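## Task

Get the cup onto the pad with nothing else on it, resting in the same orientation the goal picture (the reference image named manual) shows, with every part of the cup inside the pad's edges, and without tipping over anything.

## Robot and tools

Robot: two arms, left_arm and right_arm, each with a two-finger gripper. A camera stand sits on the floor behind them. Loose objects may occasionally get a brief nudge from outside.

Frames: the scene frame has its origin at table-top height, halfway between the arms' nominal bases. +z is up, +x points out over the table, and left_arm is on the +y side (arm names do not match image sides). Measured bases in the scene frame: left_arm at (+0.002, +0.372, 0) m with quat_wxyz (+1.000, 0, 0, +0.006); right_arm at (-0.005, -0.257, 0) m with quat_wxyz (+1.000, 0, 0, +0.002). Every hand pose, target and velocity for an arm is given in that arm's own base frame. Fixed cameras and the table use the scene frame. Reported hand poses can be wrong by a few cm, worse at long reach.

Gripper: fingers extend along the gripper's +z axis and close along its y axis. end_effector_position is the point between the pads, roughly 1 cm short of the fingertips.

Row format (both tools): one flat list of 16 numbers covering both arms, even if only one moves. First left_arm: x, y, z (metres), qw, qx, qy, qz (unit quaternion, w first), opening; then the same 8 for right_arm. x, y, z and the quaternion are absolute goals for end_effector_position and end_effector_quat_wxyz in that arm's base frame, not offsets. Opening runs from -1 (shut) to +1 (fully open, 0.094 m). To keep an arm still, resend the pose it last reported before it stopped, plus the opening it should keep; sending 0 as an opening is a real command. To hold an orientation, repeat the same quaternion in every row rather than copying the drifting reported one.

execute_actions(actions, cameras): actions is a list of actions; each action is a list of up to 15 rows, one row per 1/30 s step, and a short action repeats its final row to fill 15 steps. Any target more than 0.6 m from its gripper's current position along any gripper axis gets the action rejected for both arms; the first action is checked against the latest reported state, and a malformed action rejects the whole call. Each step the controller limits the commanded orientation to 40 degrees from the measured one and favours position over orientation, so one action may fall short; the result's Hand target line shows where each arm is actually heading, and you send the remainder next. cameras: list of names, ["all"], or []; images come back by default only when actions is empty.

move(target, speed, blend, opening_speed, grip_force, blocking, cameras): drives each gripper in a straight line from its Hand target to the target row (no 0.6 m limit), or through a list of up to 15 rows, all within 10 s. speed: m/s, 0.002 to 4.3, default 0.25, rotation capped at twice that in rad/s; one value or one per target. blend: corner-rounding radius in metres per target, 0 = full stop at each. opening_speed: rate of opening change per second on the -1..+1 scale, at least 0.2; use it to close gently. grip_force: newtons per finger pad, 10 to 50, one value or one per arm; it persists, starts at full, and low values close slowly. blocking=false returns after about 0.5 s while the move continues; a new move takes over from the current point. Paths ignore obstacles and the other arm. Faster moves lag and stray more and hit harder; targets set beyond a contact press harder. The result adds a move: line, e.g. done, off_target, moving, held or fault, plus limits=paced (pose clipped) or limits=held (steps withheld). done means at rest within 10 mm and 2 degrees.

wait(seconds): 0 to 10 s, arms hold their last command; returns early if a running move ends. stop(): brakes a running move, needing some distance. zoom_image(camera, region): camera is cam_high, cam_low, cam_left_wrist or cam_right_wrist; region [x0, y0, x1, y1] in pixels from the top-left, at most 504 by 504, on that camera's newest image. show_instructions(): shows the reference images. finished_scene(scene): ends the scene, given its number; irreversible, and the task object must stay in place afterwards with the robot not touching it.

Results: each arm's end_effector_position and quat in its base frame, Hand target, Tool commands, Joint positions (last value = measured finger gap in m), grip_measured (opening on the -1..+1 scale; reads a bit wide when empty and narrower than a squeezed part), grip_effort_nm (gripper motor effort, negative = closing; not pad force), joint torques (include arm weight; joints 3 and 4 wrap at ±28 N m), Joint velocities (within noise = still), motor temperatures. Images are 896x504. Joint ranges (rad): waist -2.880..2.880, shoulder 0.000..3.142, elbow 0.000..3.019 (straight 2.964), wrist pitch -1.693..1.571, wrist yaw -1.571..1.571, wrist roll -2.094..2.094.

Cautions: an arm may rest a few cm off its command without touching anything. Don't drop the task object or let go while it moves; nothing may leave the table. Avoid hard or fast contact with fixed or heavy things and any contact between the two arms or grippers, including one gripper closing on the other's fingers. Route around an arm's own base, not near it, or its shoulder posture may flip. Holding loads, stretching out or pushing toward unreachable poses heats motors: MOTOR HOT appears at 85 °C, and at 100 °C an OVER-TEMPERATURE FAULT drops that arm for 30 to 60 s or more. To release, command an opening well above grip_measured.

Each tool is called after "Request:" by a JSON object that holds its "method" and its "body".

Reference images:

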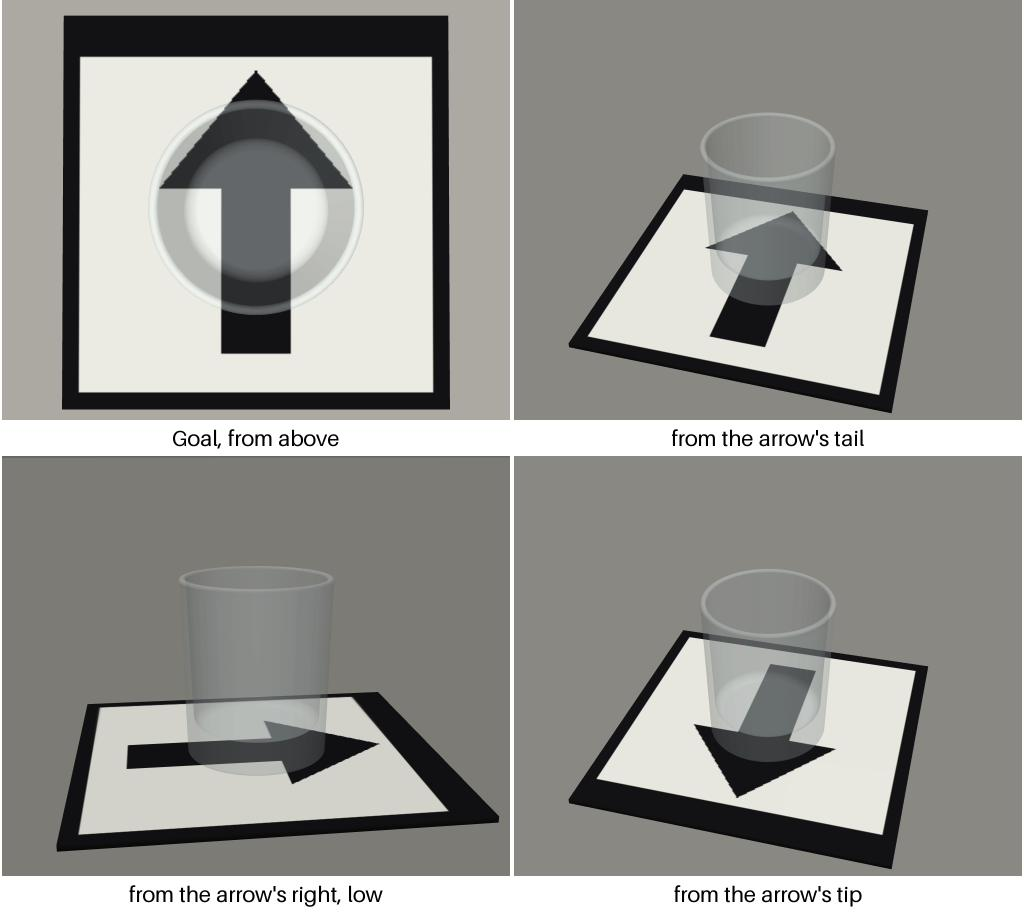

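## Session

Request:
{"method": "execute_actions", "body": {"actions": []}}

Request:
{"method": "zoom_image", "body": {"camera": "cam_high", "region": [200, 80, 620, 500]}}

Request:
{"method": "zoom_image", "body": {"camera": "cam_low", "region": [200, 180, 700, 340]}}

Scene clock: 0.00 s.
left_arm: end_effector_position=(+0.3244, -0.7319, +0.2326) grip_measured=+1.000 grip_effort_nm=n/a end_effector_quat_wxyz=(+0.539, +0.745, +0.298, -0.254) | right_arm: end_effector_position=(+0.4710, -0.2271, +0.3470) grip_measured=+1.000 grip_effort_nm=n/a end_effector_quat_wxyz=(+0.533, -0.263, +0.799, +0.087)
Joint positions: left_arm=[-1.036 1.975 1.591 0.035 0.564 0.943 0.094] | right_arm=[-0.736 1.393 1.296 -0.825 -1.022 -1 0.094]
Joint velocities: within noise
Joint torques (N m): no reading
Motor temperatures (°C): left_arm=[20 23 24 22 21 19 20] | right_arm=[20 23 20 19 22 20 22]
Heat: left arm: hottest elbow 24 °C; right arm: hottest shoulder 23 °C.
Hand target: left_arm +0.3277, -0.7373, +0.2386; +0.546, +0.743, +0.294, -0.252 | right_arm +0.4746, -0.2303, +0.3581; +0.538, -0.269, +0.795, +0.078
Tool commands: left_gripper/opening=+1.0 right_gripper/opening=+1.0

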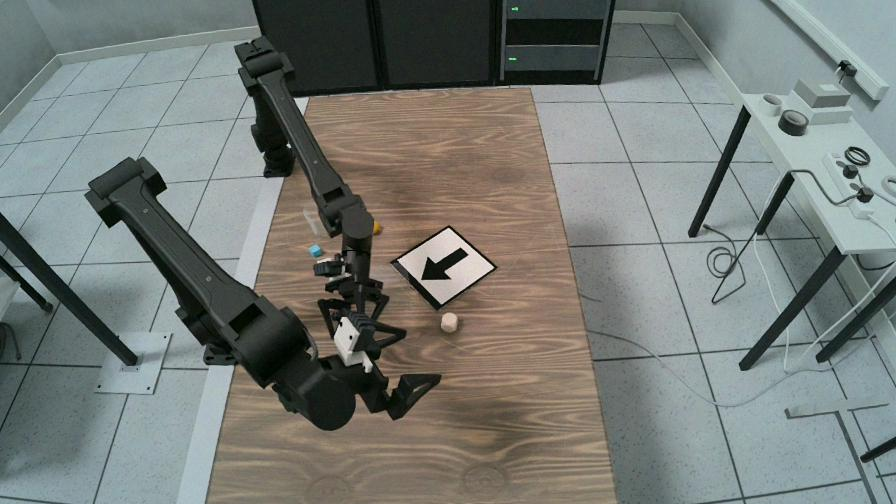

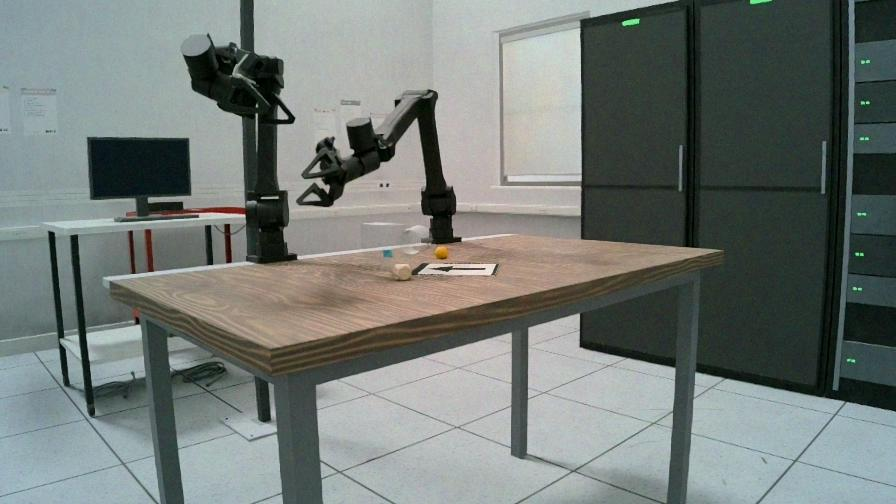

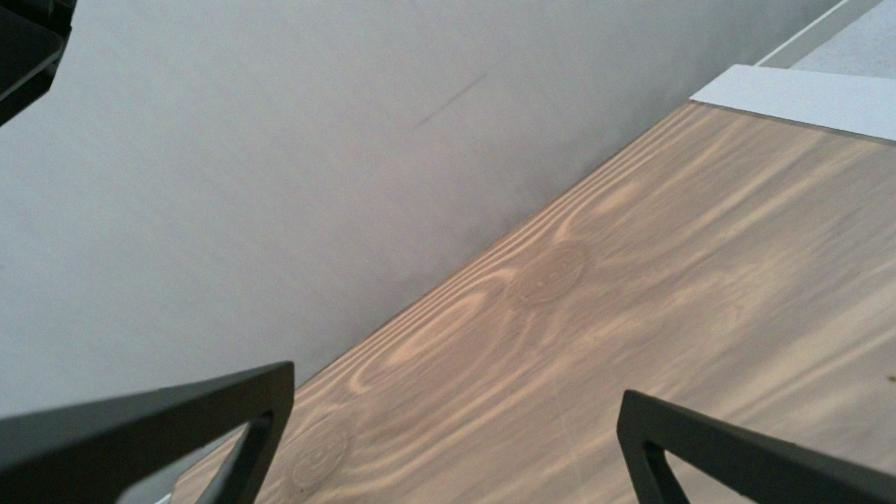

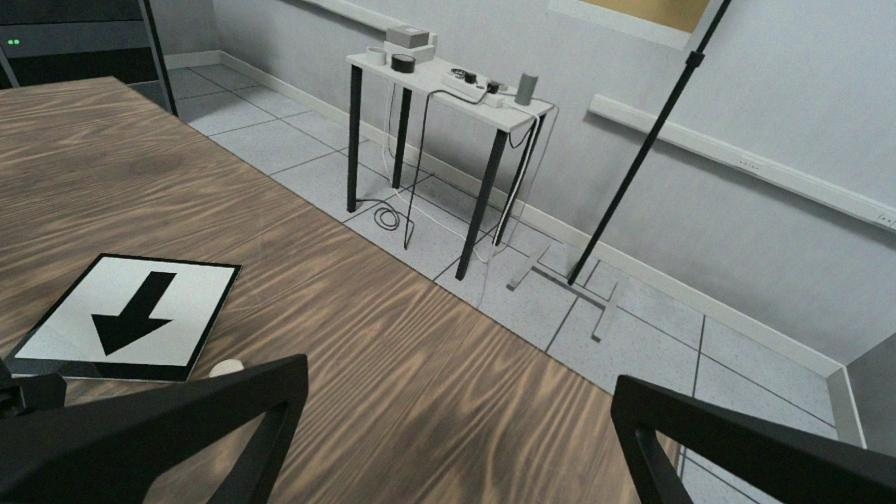

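Scaled by 1.200 from the camera's 896x504 image, which has a finer 1280x720 frame.

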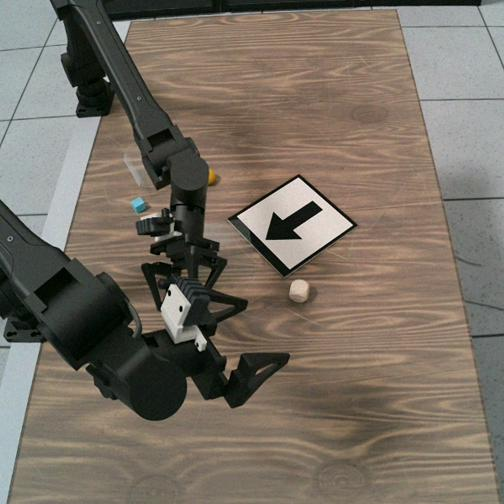

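Scaled by 1.008 from the camera's 896x504 image, which has a finer 1280x720 frame.

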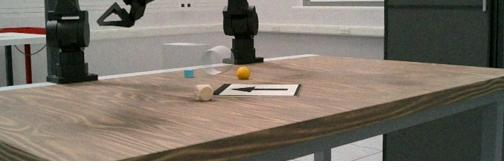

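Request:
{"method": "zoom_image", "body": {"camera": "cam_low", "region": [340, 200, 520, 300]}}

Request:
{"method": "zoom_image", "body": {"camera": "cam_high", "region": [280, 180, 520, 340]}}

Scaled by 2.800 from the camera's 896x504 image, which has a finer 1280x720 frame.

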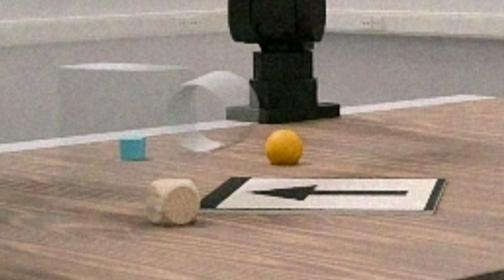

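Scaled by 2.100 from the camera's 896x504 image, which has a finer 1280x720 frame.

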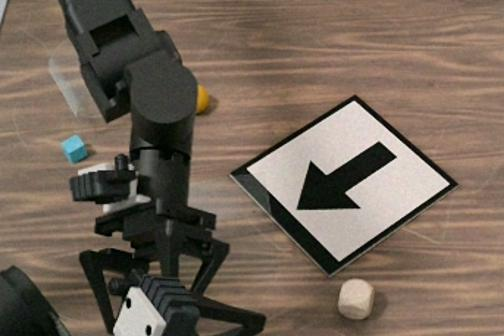

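Request:
{"method": "move", "body": {"target": [[0.36, -0.45, 0.30, 0.539, 0.745, 0.298, -0.254, 1, 0.471, -0.2271, 0.347, 0.533, -0.263, 0.799, 0.087, 1],[0.42, -0.02, 0.33, 0, 0, 1, 0, 1, 0.43, -0.18, 0.36, 0, 0, 1, 0, 1]], "speed": [0.3, 0.4], "blend": [0.03, 0], "cameras": ["all"]}}

Request:
{"method": "zoom_image", "body": {"camera": "cam_high", "region": [260, 160, 520, 340]}}

Request:
{"method": "zoom_image", "body": {"camera": "cam_low", "region": [340, 200, 520, 300]}}

Scene clock: 6.37 s.
left_arm: end_effector_position=(+0.4087, -0.0234, +0.3143) grip_measured=+1.000 grip_effort_nm=-0.02 end_effector_quat_wxyz=(+0.012, +0.011, +1.000, -0.002) | right_arm: end_effector_position=(+0.4235, -0.1797, +0.3466) grip_measured=+1.000 grip_effort_nm=0.01 end_effector_quat_wxyz=(+0.042, -0.004, +0.999, -0.016)
Joint positions: left_arm=[-0.055 1.399 1.523 -1.669 0.002 -0.033 0.094] | right_arm=[-0.401 1.504 1.717 -1.693 -0.003 -0.409 0.094]
Joint torques (N m): left_arm=[-0.15 -10.17 13.16 0.32 -0.14 -0.05] | right_arm=[1.9 -13.51 11.07 0.17 0.13 -0.02]
Heat: left arm: hottest elbow 25 °C; right arm: hottest shoulder 23 °C.
Hand target: left_arm +0.4193, -0.0199, +0.3294; +0.027, +0.000, +1.000, -0.001 | right_arm +0.4295, -0.1799, +0.3591; +0.053, +0.000, +0.998, -0.022
Off the commanded pose: left_arm 0.020 m, 2 deg | right_arm 0.015 m, 5 deg.
joint sent to its limit (left arm) — joint 4 (wrist pitch), lower limit. The joint targets are off in orientation, not in position.
joint sent to its limit (right arm) — joint 4 (wrist pitch), lower limit. The joint targets are off in orientation, not in position.
move: off_target (left_arm, right_arm)

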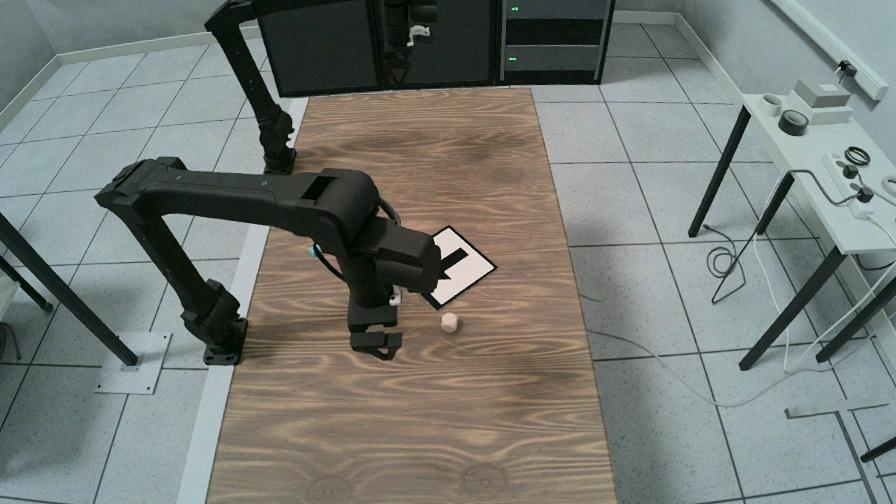

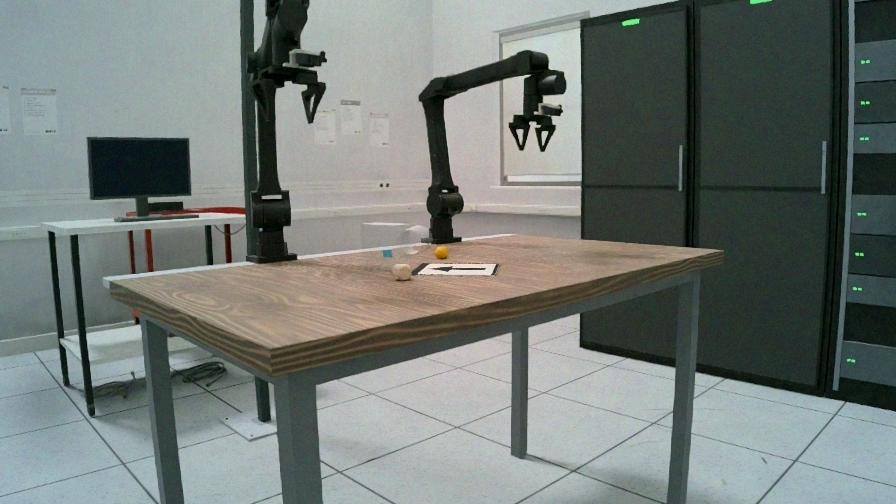

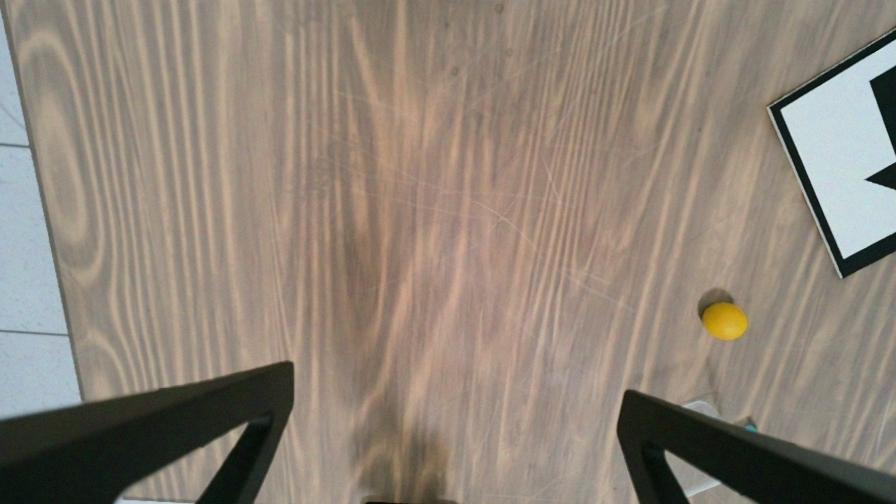

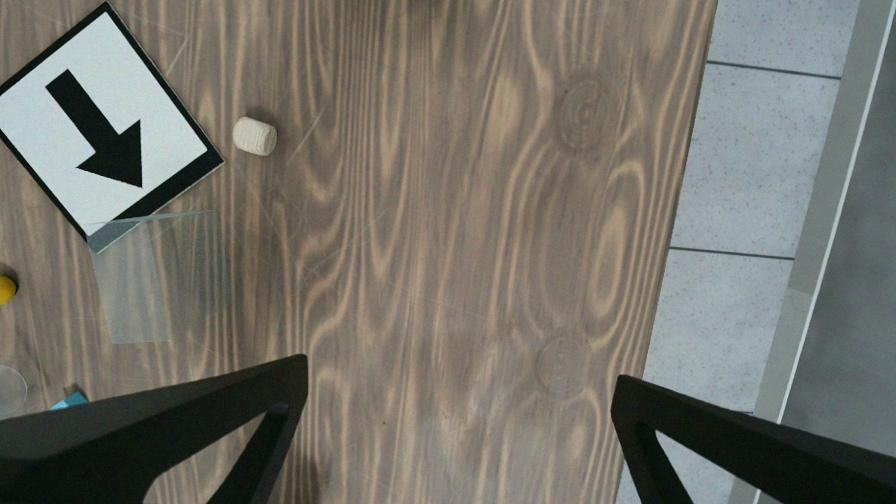

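Scaled by 1.938 from the camera's 896x504 image, which has a finer 1280x720 frame.

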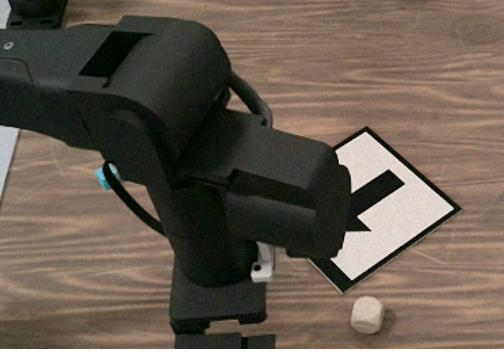

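Scaled by 2.800 from the camera's 896x504 image, which has a finer 1280x720 frame.

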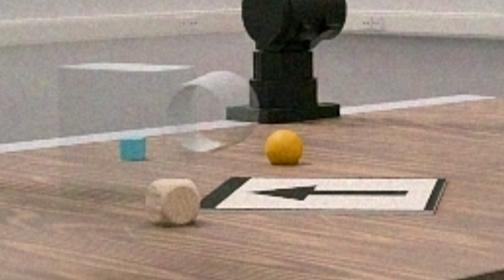

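Request:
{"method": "zoom_image", "body": {"camera": "cam_right_wrist", "region": [0, 140, 320, 420]}}

Request:
{"method": "zoom_image", "body": {"camera": "cam_left_wrist", "region": [560, 240, 896, 504]}}

Scaled by 1.575 from the camera's 896x504 image, which has a finer 1280x720 frame.

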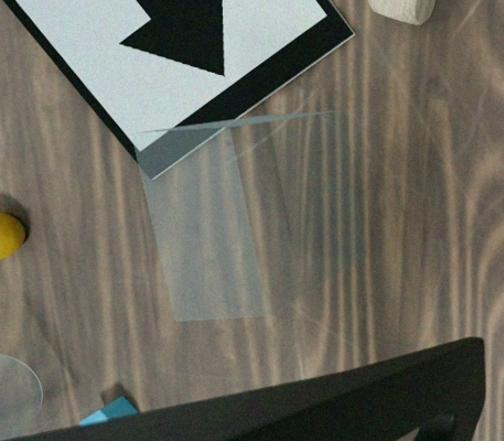

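Scaled by 1.500 from the camera's 896x504 image, which has a finer 1280x720 frame.

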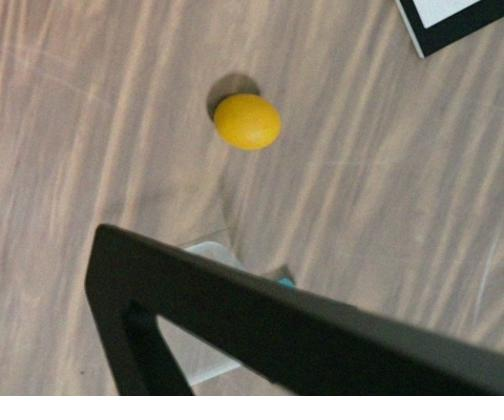

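Request:
{"method": "move", "body": {"target": [[0.40, 0.12, 0.32, 0, 0, 1, 0, 1, 0.44, 0.26, 0.38, 0, 0, 1, 0, 1]], "speed": 0.4, "cameras": ["all"]}}

Request:
{"method": "zoom_image", "body": {"camera": "cam_right_wrist", "region": [200, 50, 700, 504]}}

Scene clock: 9.63 s.
left_arm: end_effector_position=(+0.3936, +0.1142, +0.3133) grip_measured=+1.000 grip_effort_nm=-0.01 end_effector_quat_wxyz=(+0.011, -0.002, +1.000, +0.002) | right_arm: end_effector_position=(+0.4314, +0.2587, +0.3667) grip_measured=+1.000 grip_effort_nm=0.01 end_effector_quat_wxyz=(+0.067, -0.011, +0.997, +0.037)
Joint positions: left_arm=[0.284 1.402 1.523 -1.669 0.002 0.279 0.094] | right_arm=[0.543 1.593 1.869 -1.695 0.005 0.52 0.094]
Joint torques (N m): left_arm=[-0.15 -10.52 11.9 0.32 -0.06 0.26] | right_arm=[0.73 -14.45 11.52 0.38 -0.11 -0.02]
Heat: left arm: hottest elbow 26 °C; right arm: hottest shoulder 23 °C.
Hand target: left_arm +0.3998, +0.1200, +0.3196; +0.014, +0.000, +1.000, +0.004 | right_arm +0.4394, +0.2598, +0.3792; +0.077, -0.001, +0.996, +0.045
Off the commanded pose: left_arm 0.011 m, 1 deg | right_arm 0.016 m, 9 deg.
joint sent to its limit (left arm) — joint 4 (wrist pitch), lower limit. The joint targets still meet the commanded pose.
joint sent to its limit (right arm) — joint 4 (wrist pitch), lower limit. The joint targets are off in orientation, not in position.
move: off_target (left_arm, right_arm)

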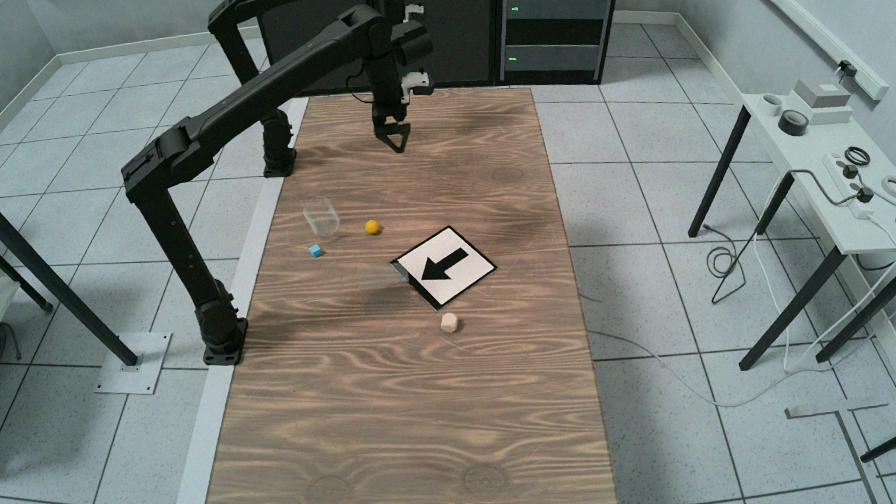

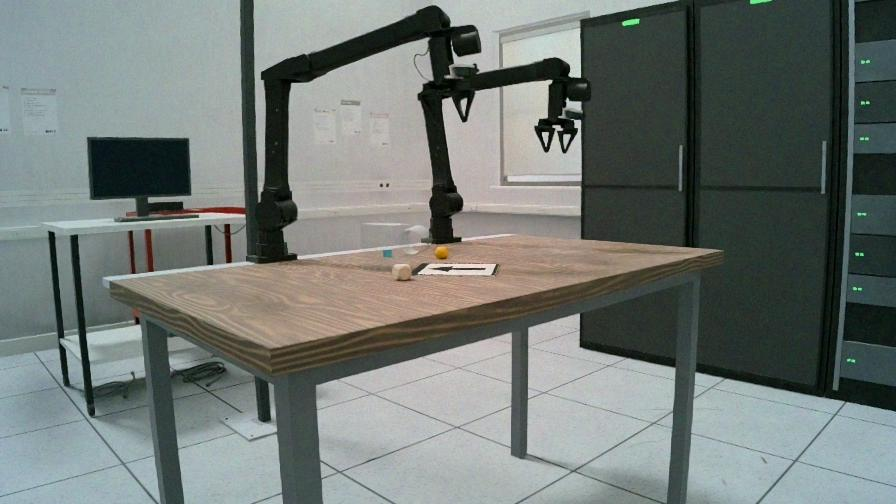

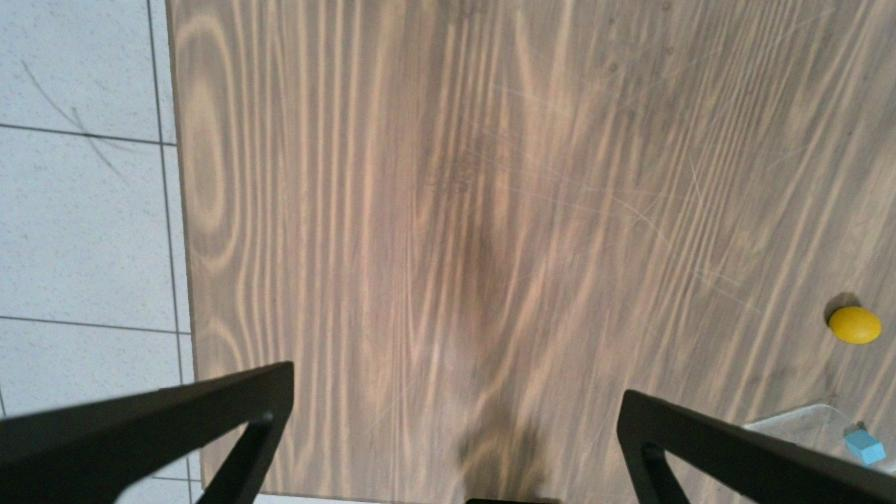

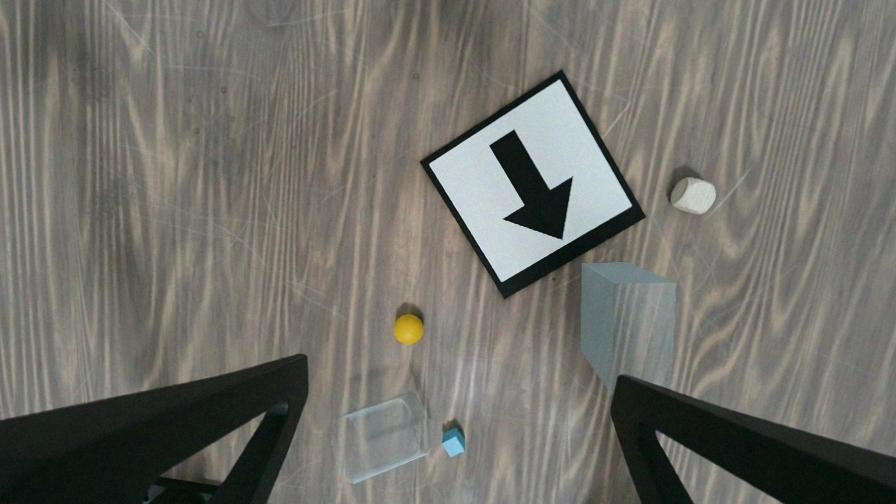

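Scaled by 1.008 from the camera's 896x504 image, which has a finer 1280x720 frame.

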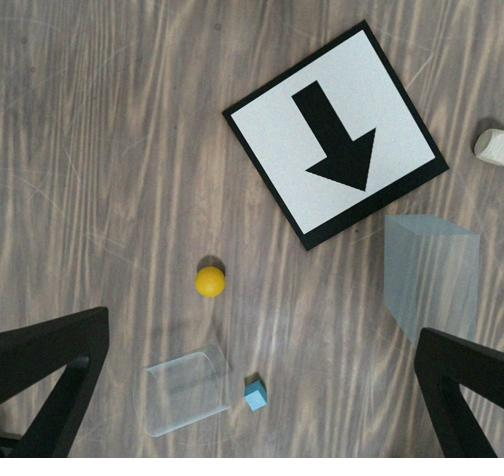

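Request:
{"method": "zoom_image", "body": {"camera": "cam_right_wrist", "region": [310, 360, 480, 500]}}

Request:
{"method": "zoom_image", "body": {"camera": "cam_high", "region": [280, 180, 400, 270]}}

Request:
{"method": "zoom_image", "body": {"camera": "cam_low", "region": [350, 210, 460, 280]}}

Request:
{"method": "zoom_image", "body": {"camera": "cam_left_wrist", "region": [700, 360, 896, 504]}}

Scaled by 2.965 from the camera's 896x504 image, which has a finer 1280x720 frame.

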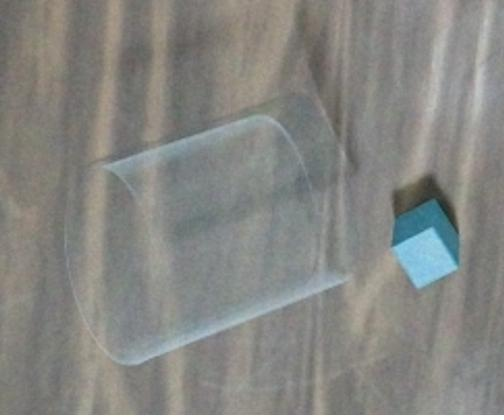

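Scaled by 4.200 from the camera's 896x504 image, which has a finer 1280x720 frame.

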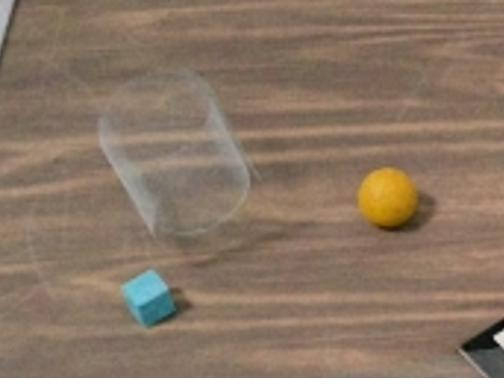

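Scaled by 4.582 from the camera's 896x504 image, which has a finer 1280x720 frame.

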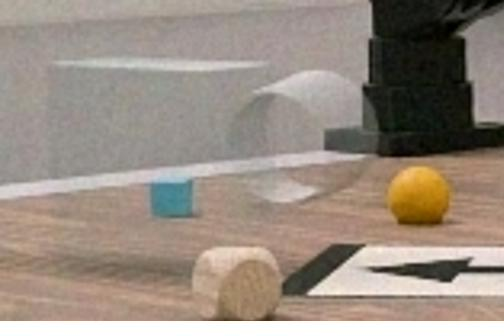

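Scaled by 2.571 from the camera's 896x504 image, which has a finer 1280x720 frame.

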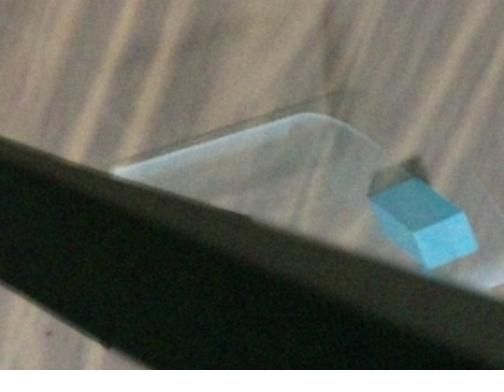

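Request:
{"method": "zoom_image", "body": {"camera": "cam_right_wrist", "region": [540, 220, 740, 420]}}

Request:
{"method": "zoom_image", "body": {"camera": "cam_high", "region": [330, 220, 510, 350]}}

Scaled by 2.520 from the camera's 896x504 image, which has a finer 1280x720 frame.

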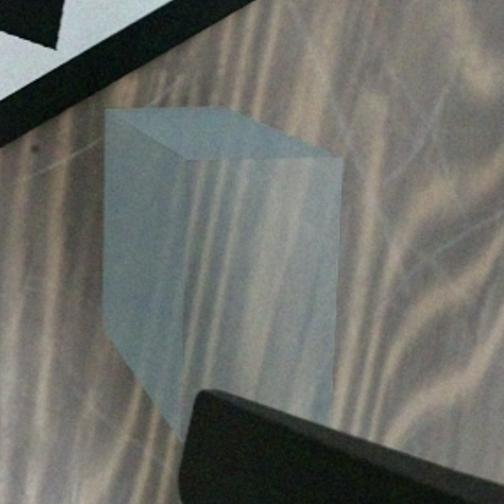

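Scaled by 2.800 from the camera's 896x504 image, which has a finer 1280x720 frame.

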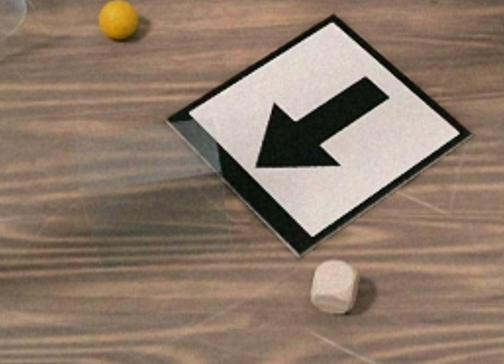

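Request:
{"method": "move", "body": {"target": [[0.34, 0.30, 0.32, 0, 0, 1, 0, 1, 0.25, 0.34, 0.26, 0, -0.829, 0.559, 0, 1]], "speed": 0.4, "cameras": ["all"]}}

Request:
{"method": "zoom_image", "body": {"camera": "cam_right_wrist", "region": [280, 150, 640, 450]}}

Scene clock: 19.17 s.
left_arm: end_effector_position=(+0.3339, +0.2885, +0.3068) grip_measured=+1.000 grip_effort_nm=-0.02 end_effector_quat_wxyz=(+0.004, -0.002, +1.000, +0.003) | right_arm: end_effector_position=(+0.2505, +0.3394, +0.2548) grip_measured=+1.000 grip_effort_nm=-0.01 end_effector_quat_wxyz=(+0.012, +0.825, -0.566, -0.002)
Joint positions: left_arm=[0.714 1.49 1.599 -1.669 0.001 0.711 0.094] | right_arm=[0.935 1.456 1.425 -1.563 -0.002 -1.004 0.094]
Joint torques (N m): left_arm=[0.5 -11.34 13.31 0.25 -0.08 0.23] | right_arm=[1.55 -14.27 7.86 0.79 0.05 -0.27]
Heat: left arm: hottest elbow 28 °C; right arm: hottest shoulder 24 °C.
Hand target: left_arm +0.3395, +0.2996, +0.3194; +0.013, +0.000, +1.000, +0.011 | right_arm +0.2500, +0.3401, +0.2601; +0.000, +0.829, -0.559, +0.000
Off the commanded pose: left_arm 0.019 m, 1 deg | right_arm 0.005 m, 2 deg.
joint sent to its limit (left arm) — joint 4 (wrist pitch), lower limit. The joint targets still meet the commanded pose.
move: off_target (left_arm)

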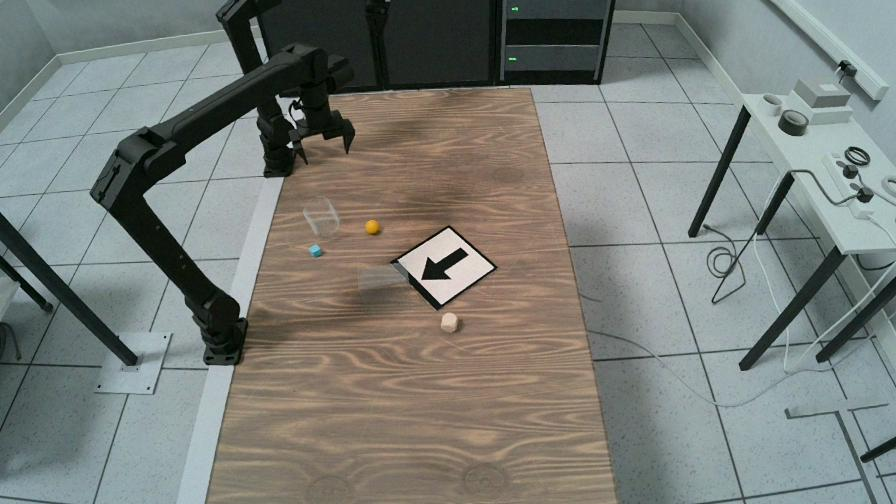

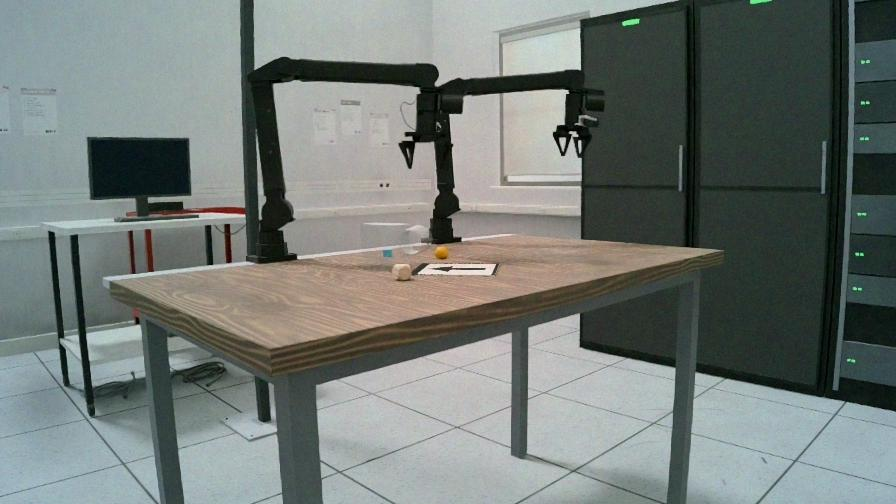

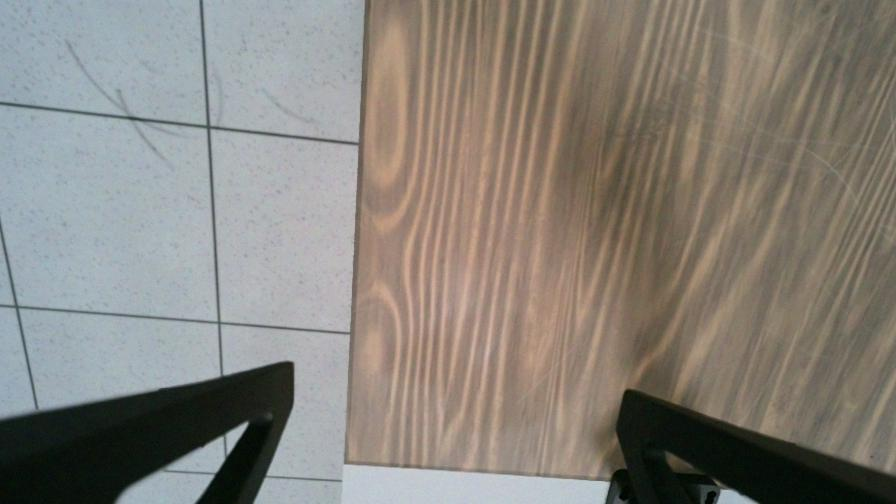

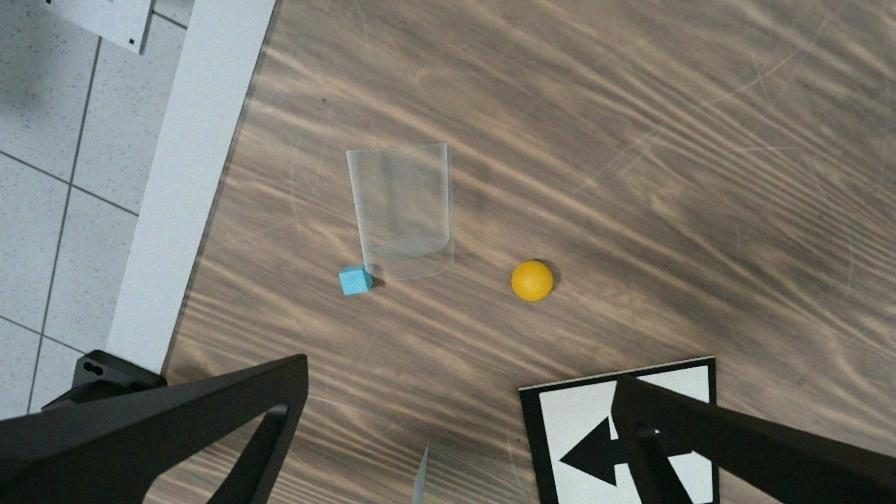

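Scaled by 1.400 from the camera's 896x504 image, which has a finer 1280x720 frame.

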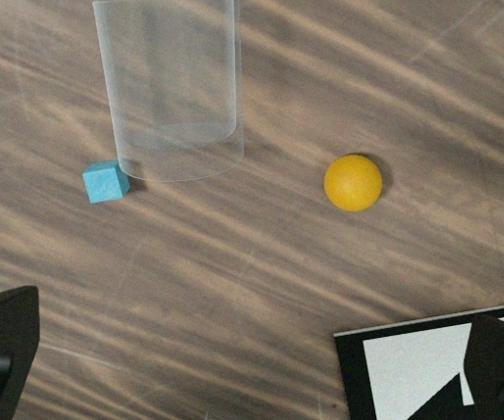

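Request:
{"method": "move", "body": {"target": [[0.34, 0.30, 0.32, 0, 0, 1, 0, 1, 0.182, 0.382, 0.15, -0.1107, -0.8390, 0.4992, -0.1860, 1]], "speed": 0.3, "cameras": ["cam_high", "cam_low", "cam_right_wrist"]}}

Request:
{"method": "zoom_image", "body": {"camera": "cam_right_wrist", "region": [280, 100, 680, 504]}}

Request:
{"method": "zoom_image", "body": {"camera": "cam_high", "region": [260, 100, 400, 270]}}

Request:
{"method": "zoom_image", "body": {"camera": "cam_low", "region": [350, 130, 480, 280]}}

Scene clock: 22.87 s.
left_arm: end_effector_position=(+0.3339, +0.2885, +0.3068) grip_measured=+1.000 grip_effort_nm=-0.02 end_effector_quat_wxyz=(+0.004, -0.002, +1.000, +0.003) | right_arm: end_effector_position=(+0.1805, +0.3805, +0.1503) grip_measured=+1.000 grip_effort_nm=-0.01 end_effector_quat_wxyz=(+0.107, +0.843, -0.495, +0.182)
Joint positions: left_arm=[0.714 1.49 1.599 -1.669 0.001 0.711 0.094] | right_arm=[1.255 1.668 1.345 -1.546 0.309 -0.778 0.094]
Joint torques (N m): left_arm=[-0.21 -11.11 13.38 0.2 -0.05 0.25] | right_arm=[1.38 -14.39 7.97 -0.76 0.32 0]
Motor temperatures (°C): left_arm=[20 24 29 22 21 19 20] | right_arm=[20 24 25 19 22 20 22]
Heat: left arm: hottest elbow 29 °C; right arm: hottest elbow 25 °C.
Hand target: left_arm +0.3395, +0.2996, +0.3194; +0.013, +0.000, +1.000, +0.011 | right_arm +0.1820, +0.3820, +0.1501; +0.110, +0.839, -0.499, +0.186
Off the commanded pose: left_arm 0.019 m, 1 deg | right_arm 0.002 m, 1 deg.
joint sent to its limit (left arm) — joint 4 (wrist pitch), lower limit. The joint targets still meet the commanded pose.
move: off_target (left_arm)
Images, in order (width x height): cam_high 896x504, cam_low 896x504, cam_right_wrist 896x504.

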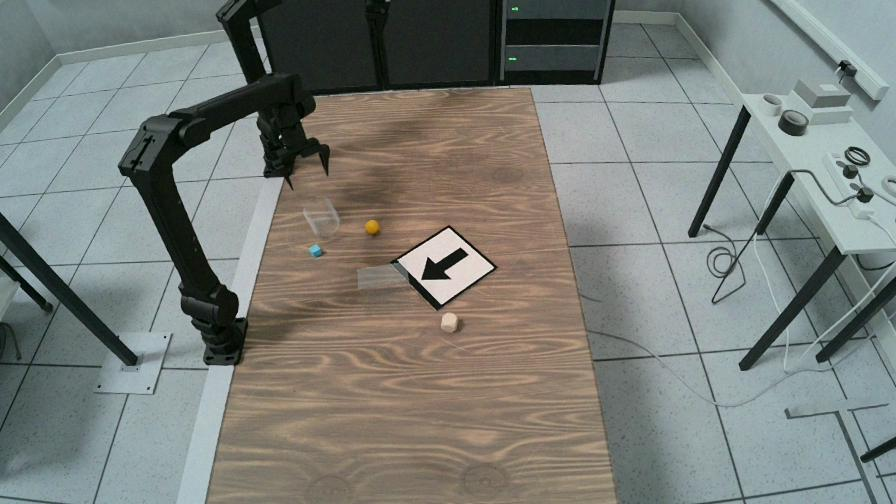

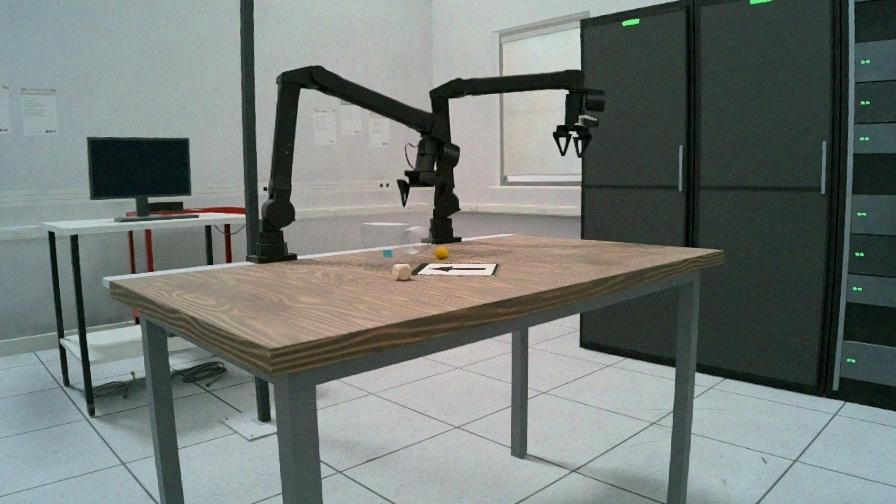

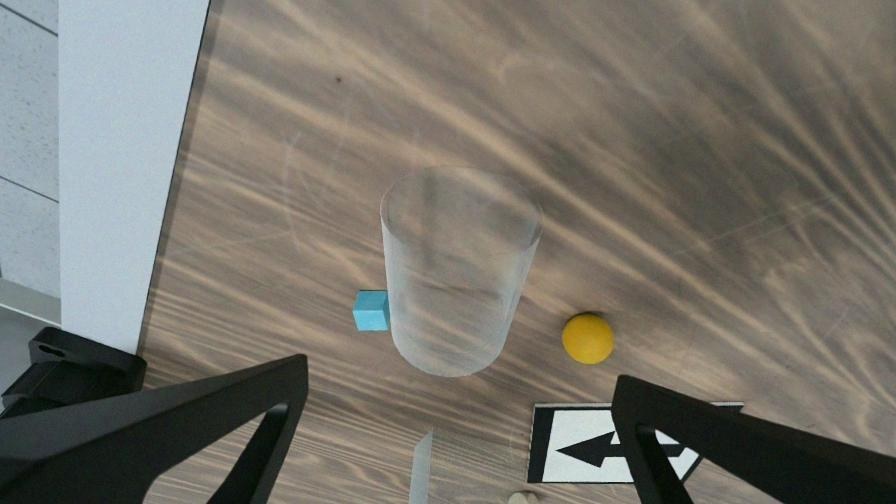

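Scaled by 1.248 from the camera's 896x504 image, which has a finer 1280x720 frame.

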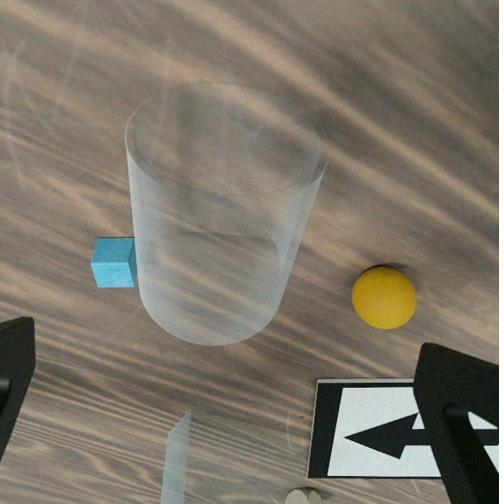

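Scaled by 2.965 from the camera's 896x504 image, which has a finer 1280x720 frame.

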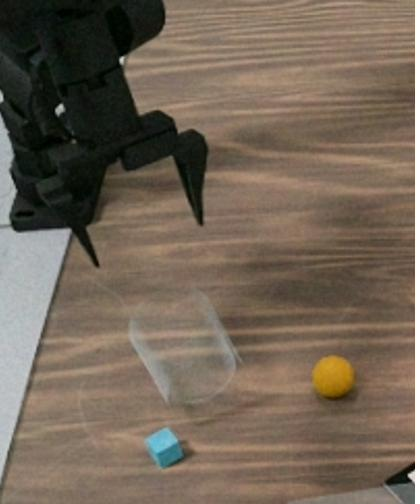

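Scaled by 3.360 from the camera's 896x504 image, which has a finer 1280x720 frame.

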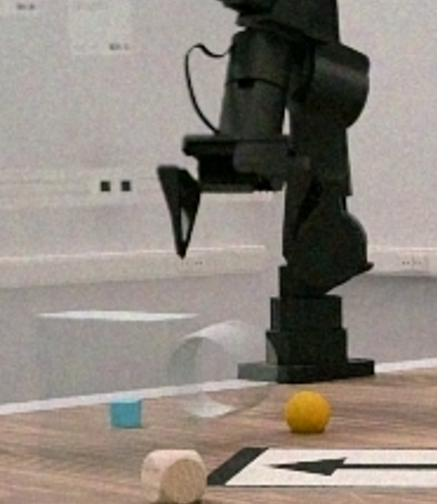

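Request:
{"method": "move", "body": {"target": [[0.34, 0.30, 0.32, 0, 0, 1, 0, 1, 0.1915, 0.355, 0.094, -0.1107, -0.8390, 0.4992, -0.1860, 1]], "speed": 0.12, "cameras": ["cam_right_wrist", "cam_low"]}}

Request:
{"method": "zoom_image", "body": {"camera": "cam_low", "region": [370, 180, 470, 280]}}

Scene clock: 25.17 s.
left_arm: end_effector_position=(+0.3339, +0.2885, +0.3068) grip_measured=+1.000 grip_effort_nm=-0.01 end_effector_quat_wxyz=(+0.004, -0.002, +1.000, +0.003) | right_arm: end_effector_position=(+0.1884, +0.3552, +0.0998) grip_measured=+1.000 grip_effort_nm=-0.01 end_effector_quat_wxyz=(+0.107, +0.837, -0.503, +0.185)
Joint positions: left_arm=[0.714 1.49 1.599 -1.669 0.001 0.711 0.094] | right_arm=[1.221 1.668 1.201 -1.396 0.32 -0.791 0.094]
Joint torques (N m): left_arm=[0.26 -11.05 13.38 0.29 -0.06 0.23] | right_arm=[1.08 -13.8 6.6 0.1 0.33 -0.24]
Heat: left arm: hottest elbow 30 °C; right arm: hottest elbow 25 °C.
Hand target: left_arm +0.3395, +0.2996, +0.3194; +0.013, +0.000, +1.000, +0.011 | right_arm +0.1915, +0.3550, +0.0942; +0.111, +0.839, -0.499, +0.186
Off the commanded pose: left_arm 0.019 m, 1 deg | right_arm 0.007 m, 1 deg.
joint sent to its limit (left arm) — joint 4 (wrist pitch), lower limit. The joint targets still meet the commanded pose.
move: off_target (left_arm)
Images, in order (width x height): cam_low 896x504, cam_right_wrist 896x504.

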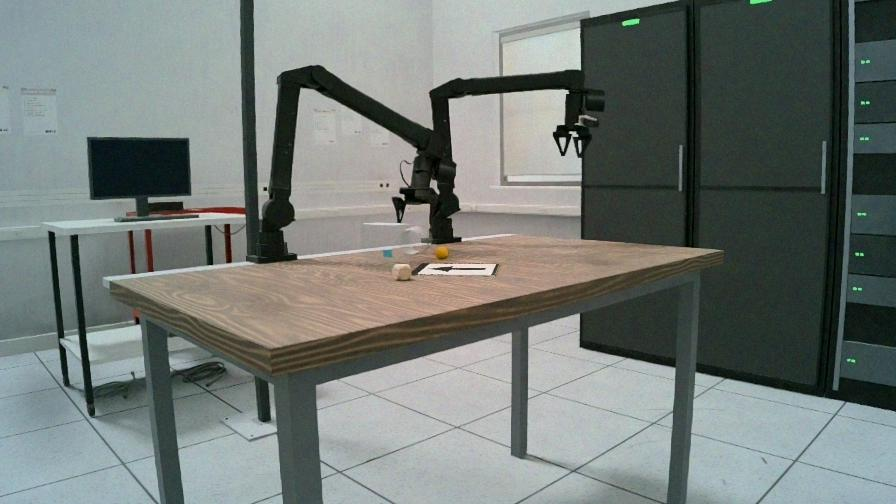

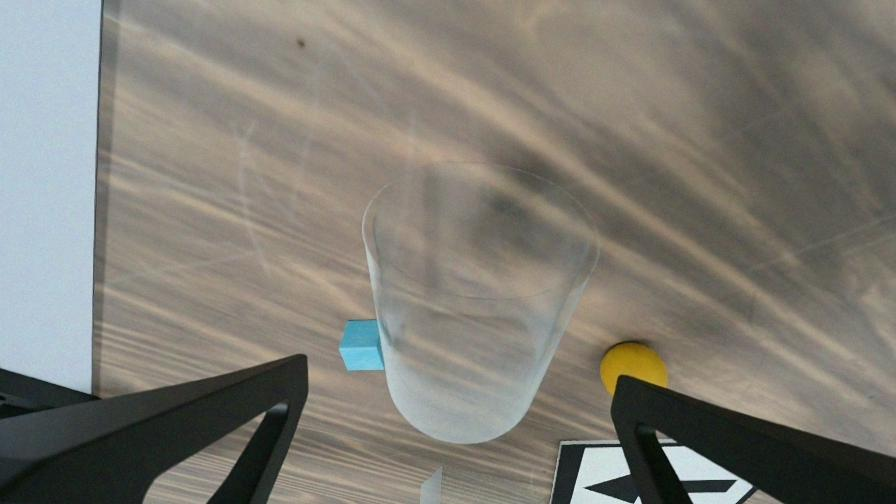

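Scaled by 5.040 from the camera's 896x504 image, which has a finer 1280x720 frame.

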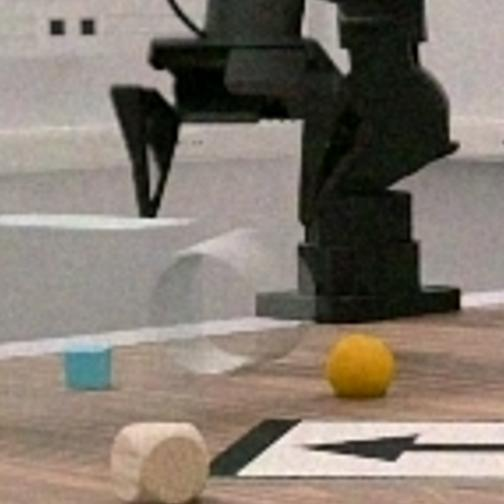

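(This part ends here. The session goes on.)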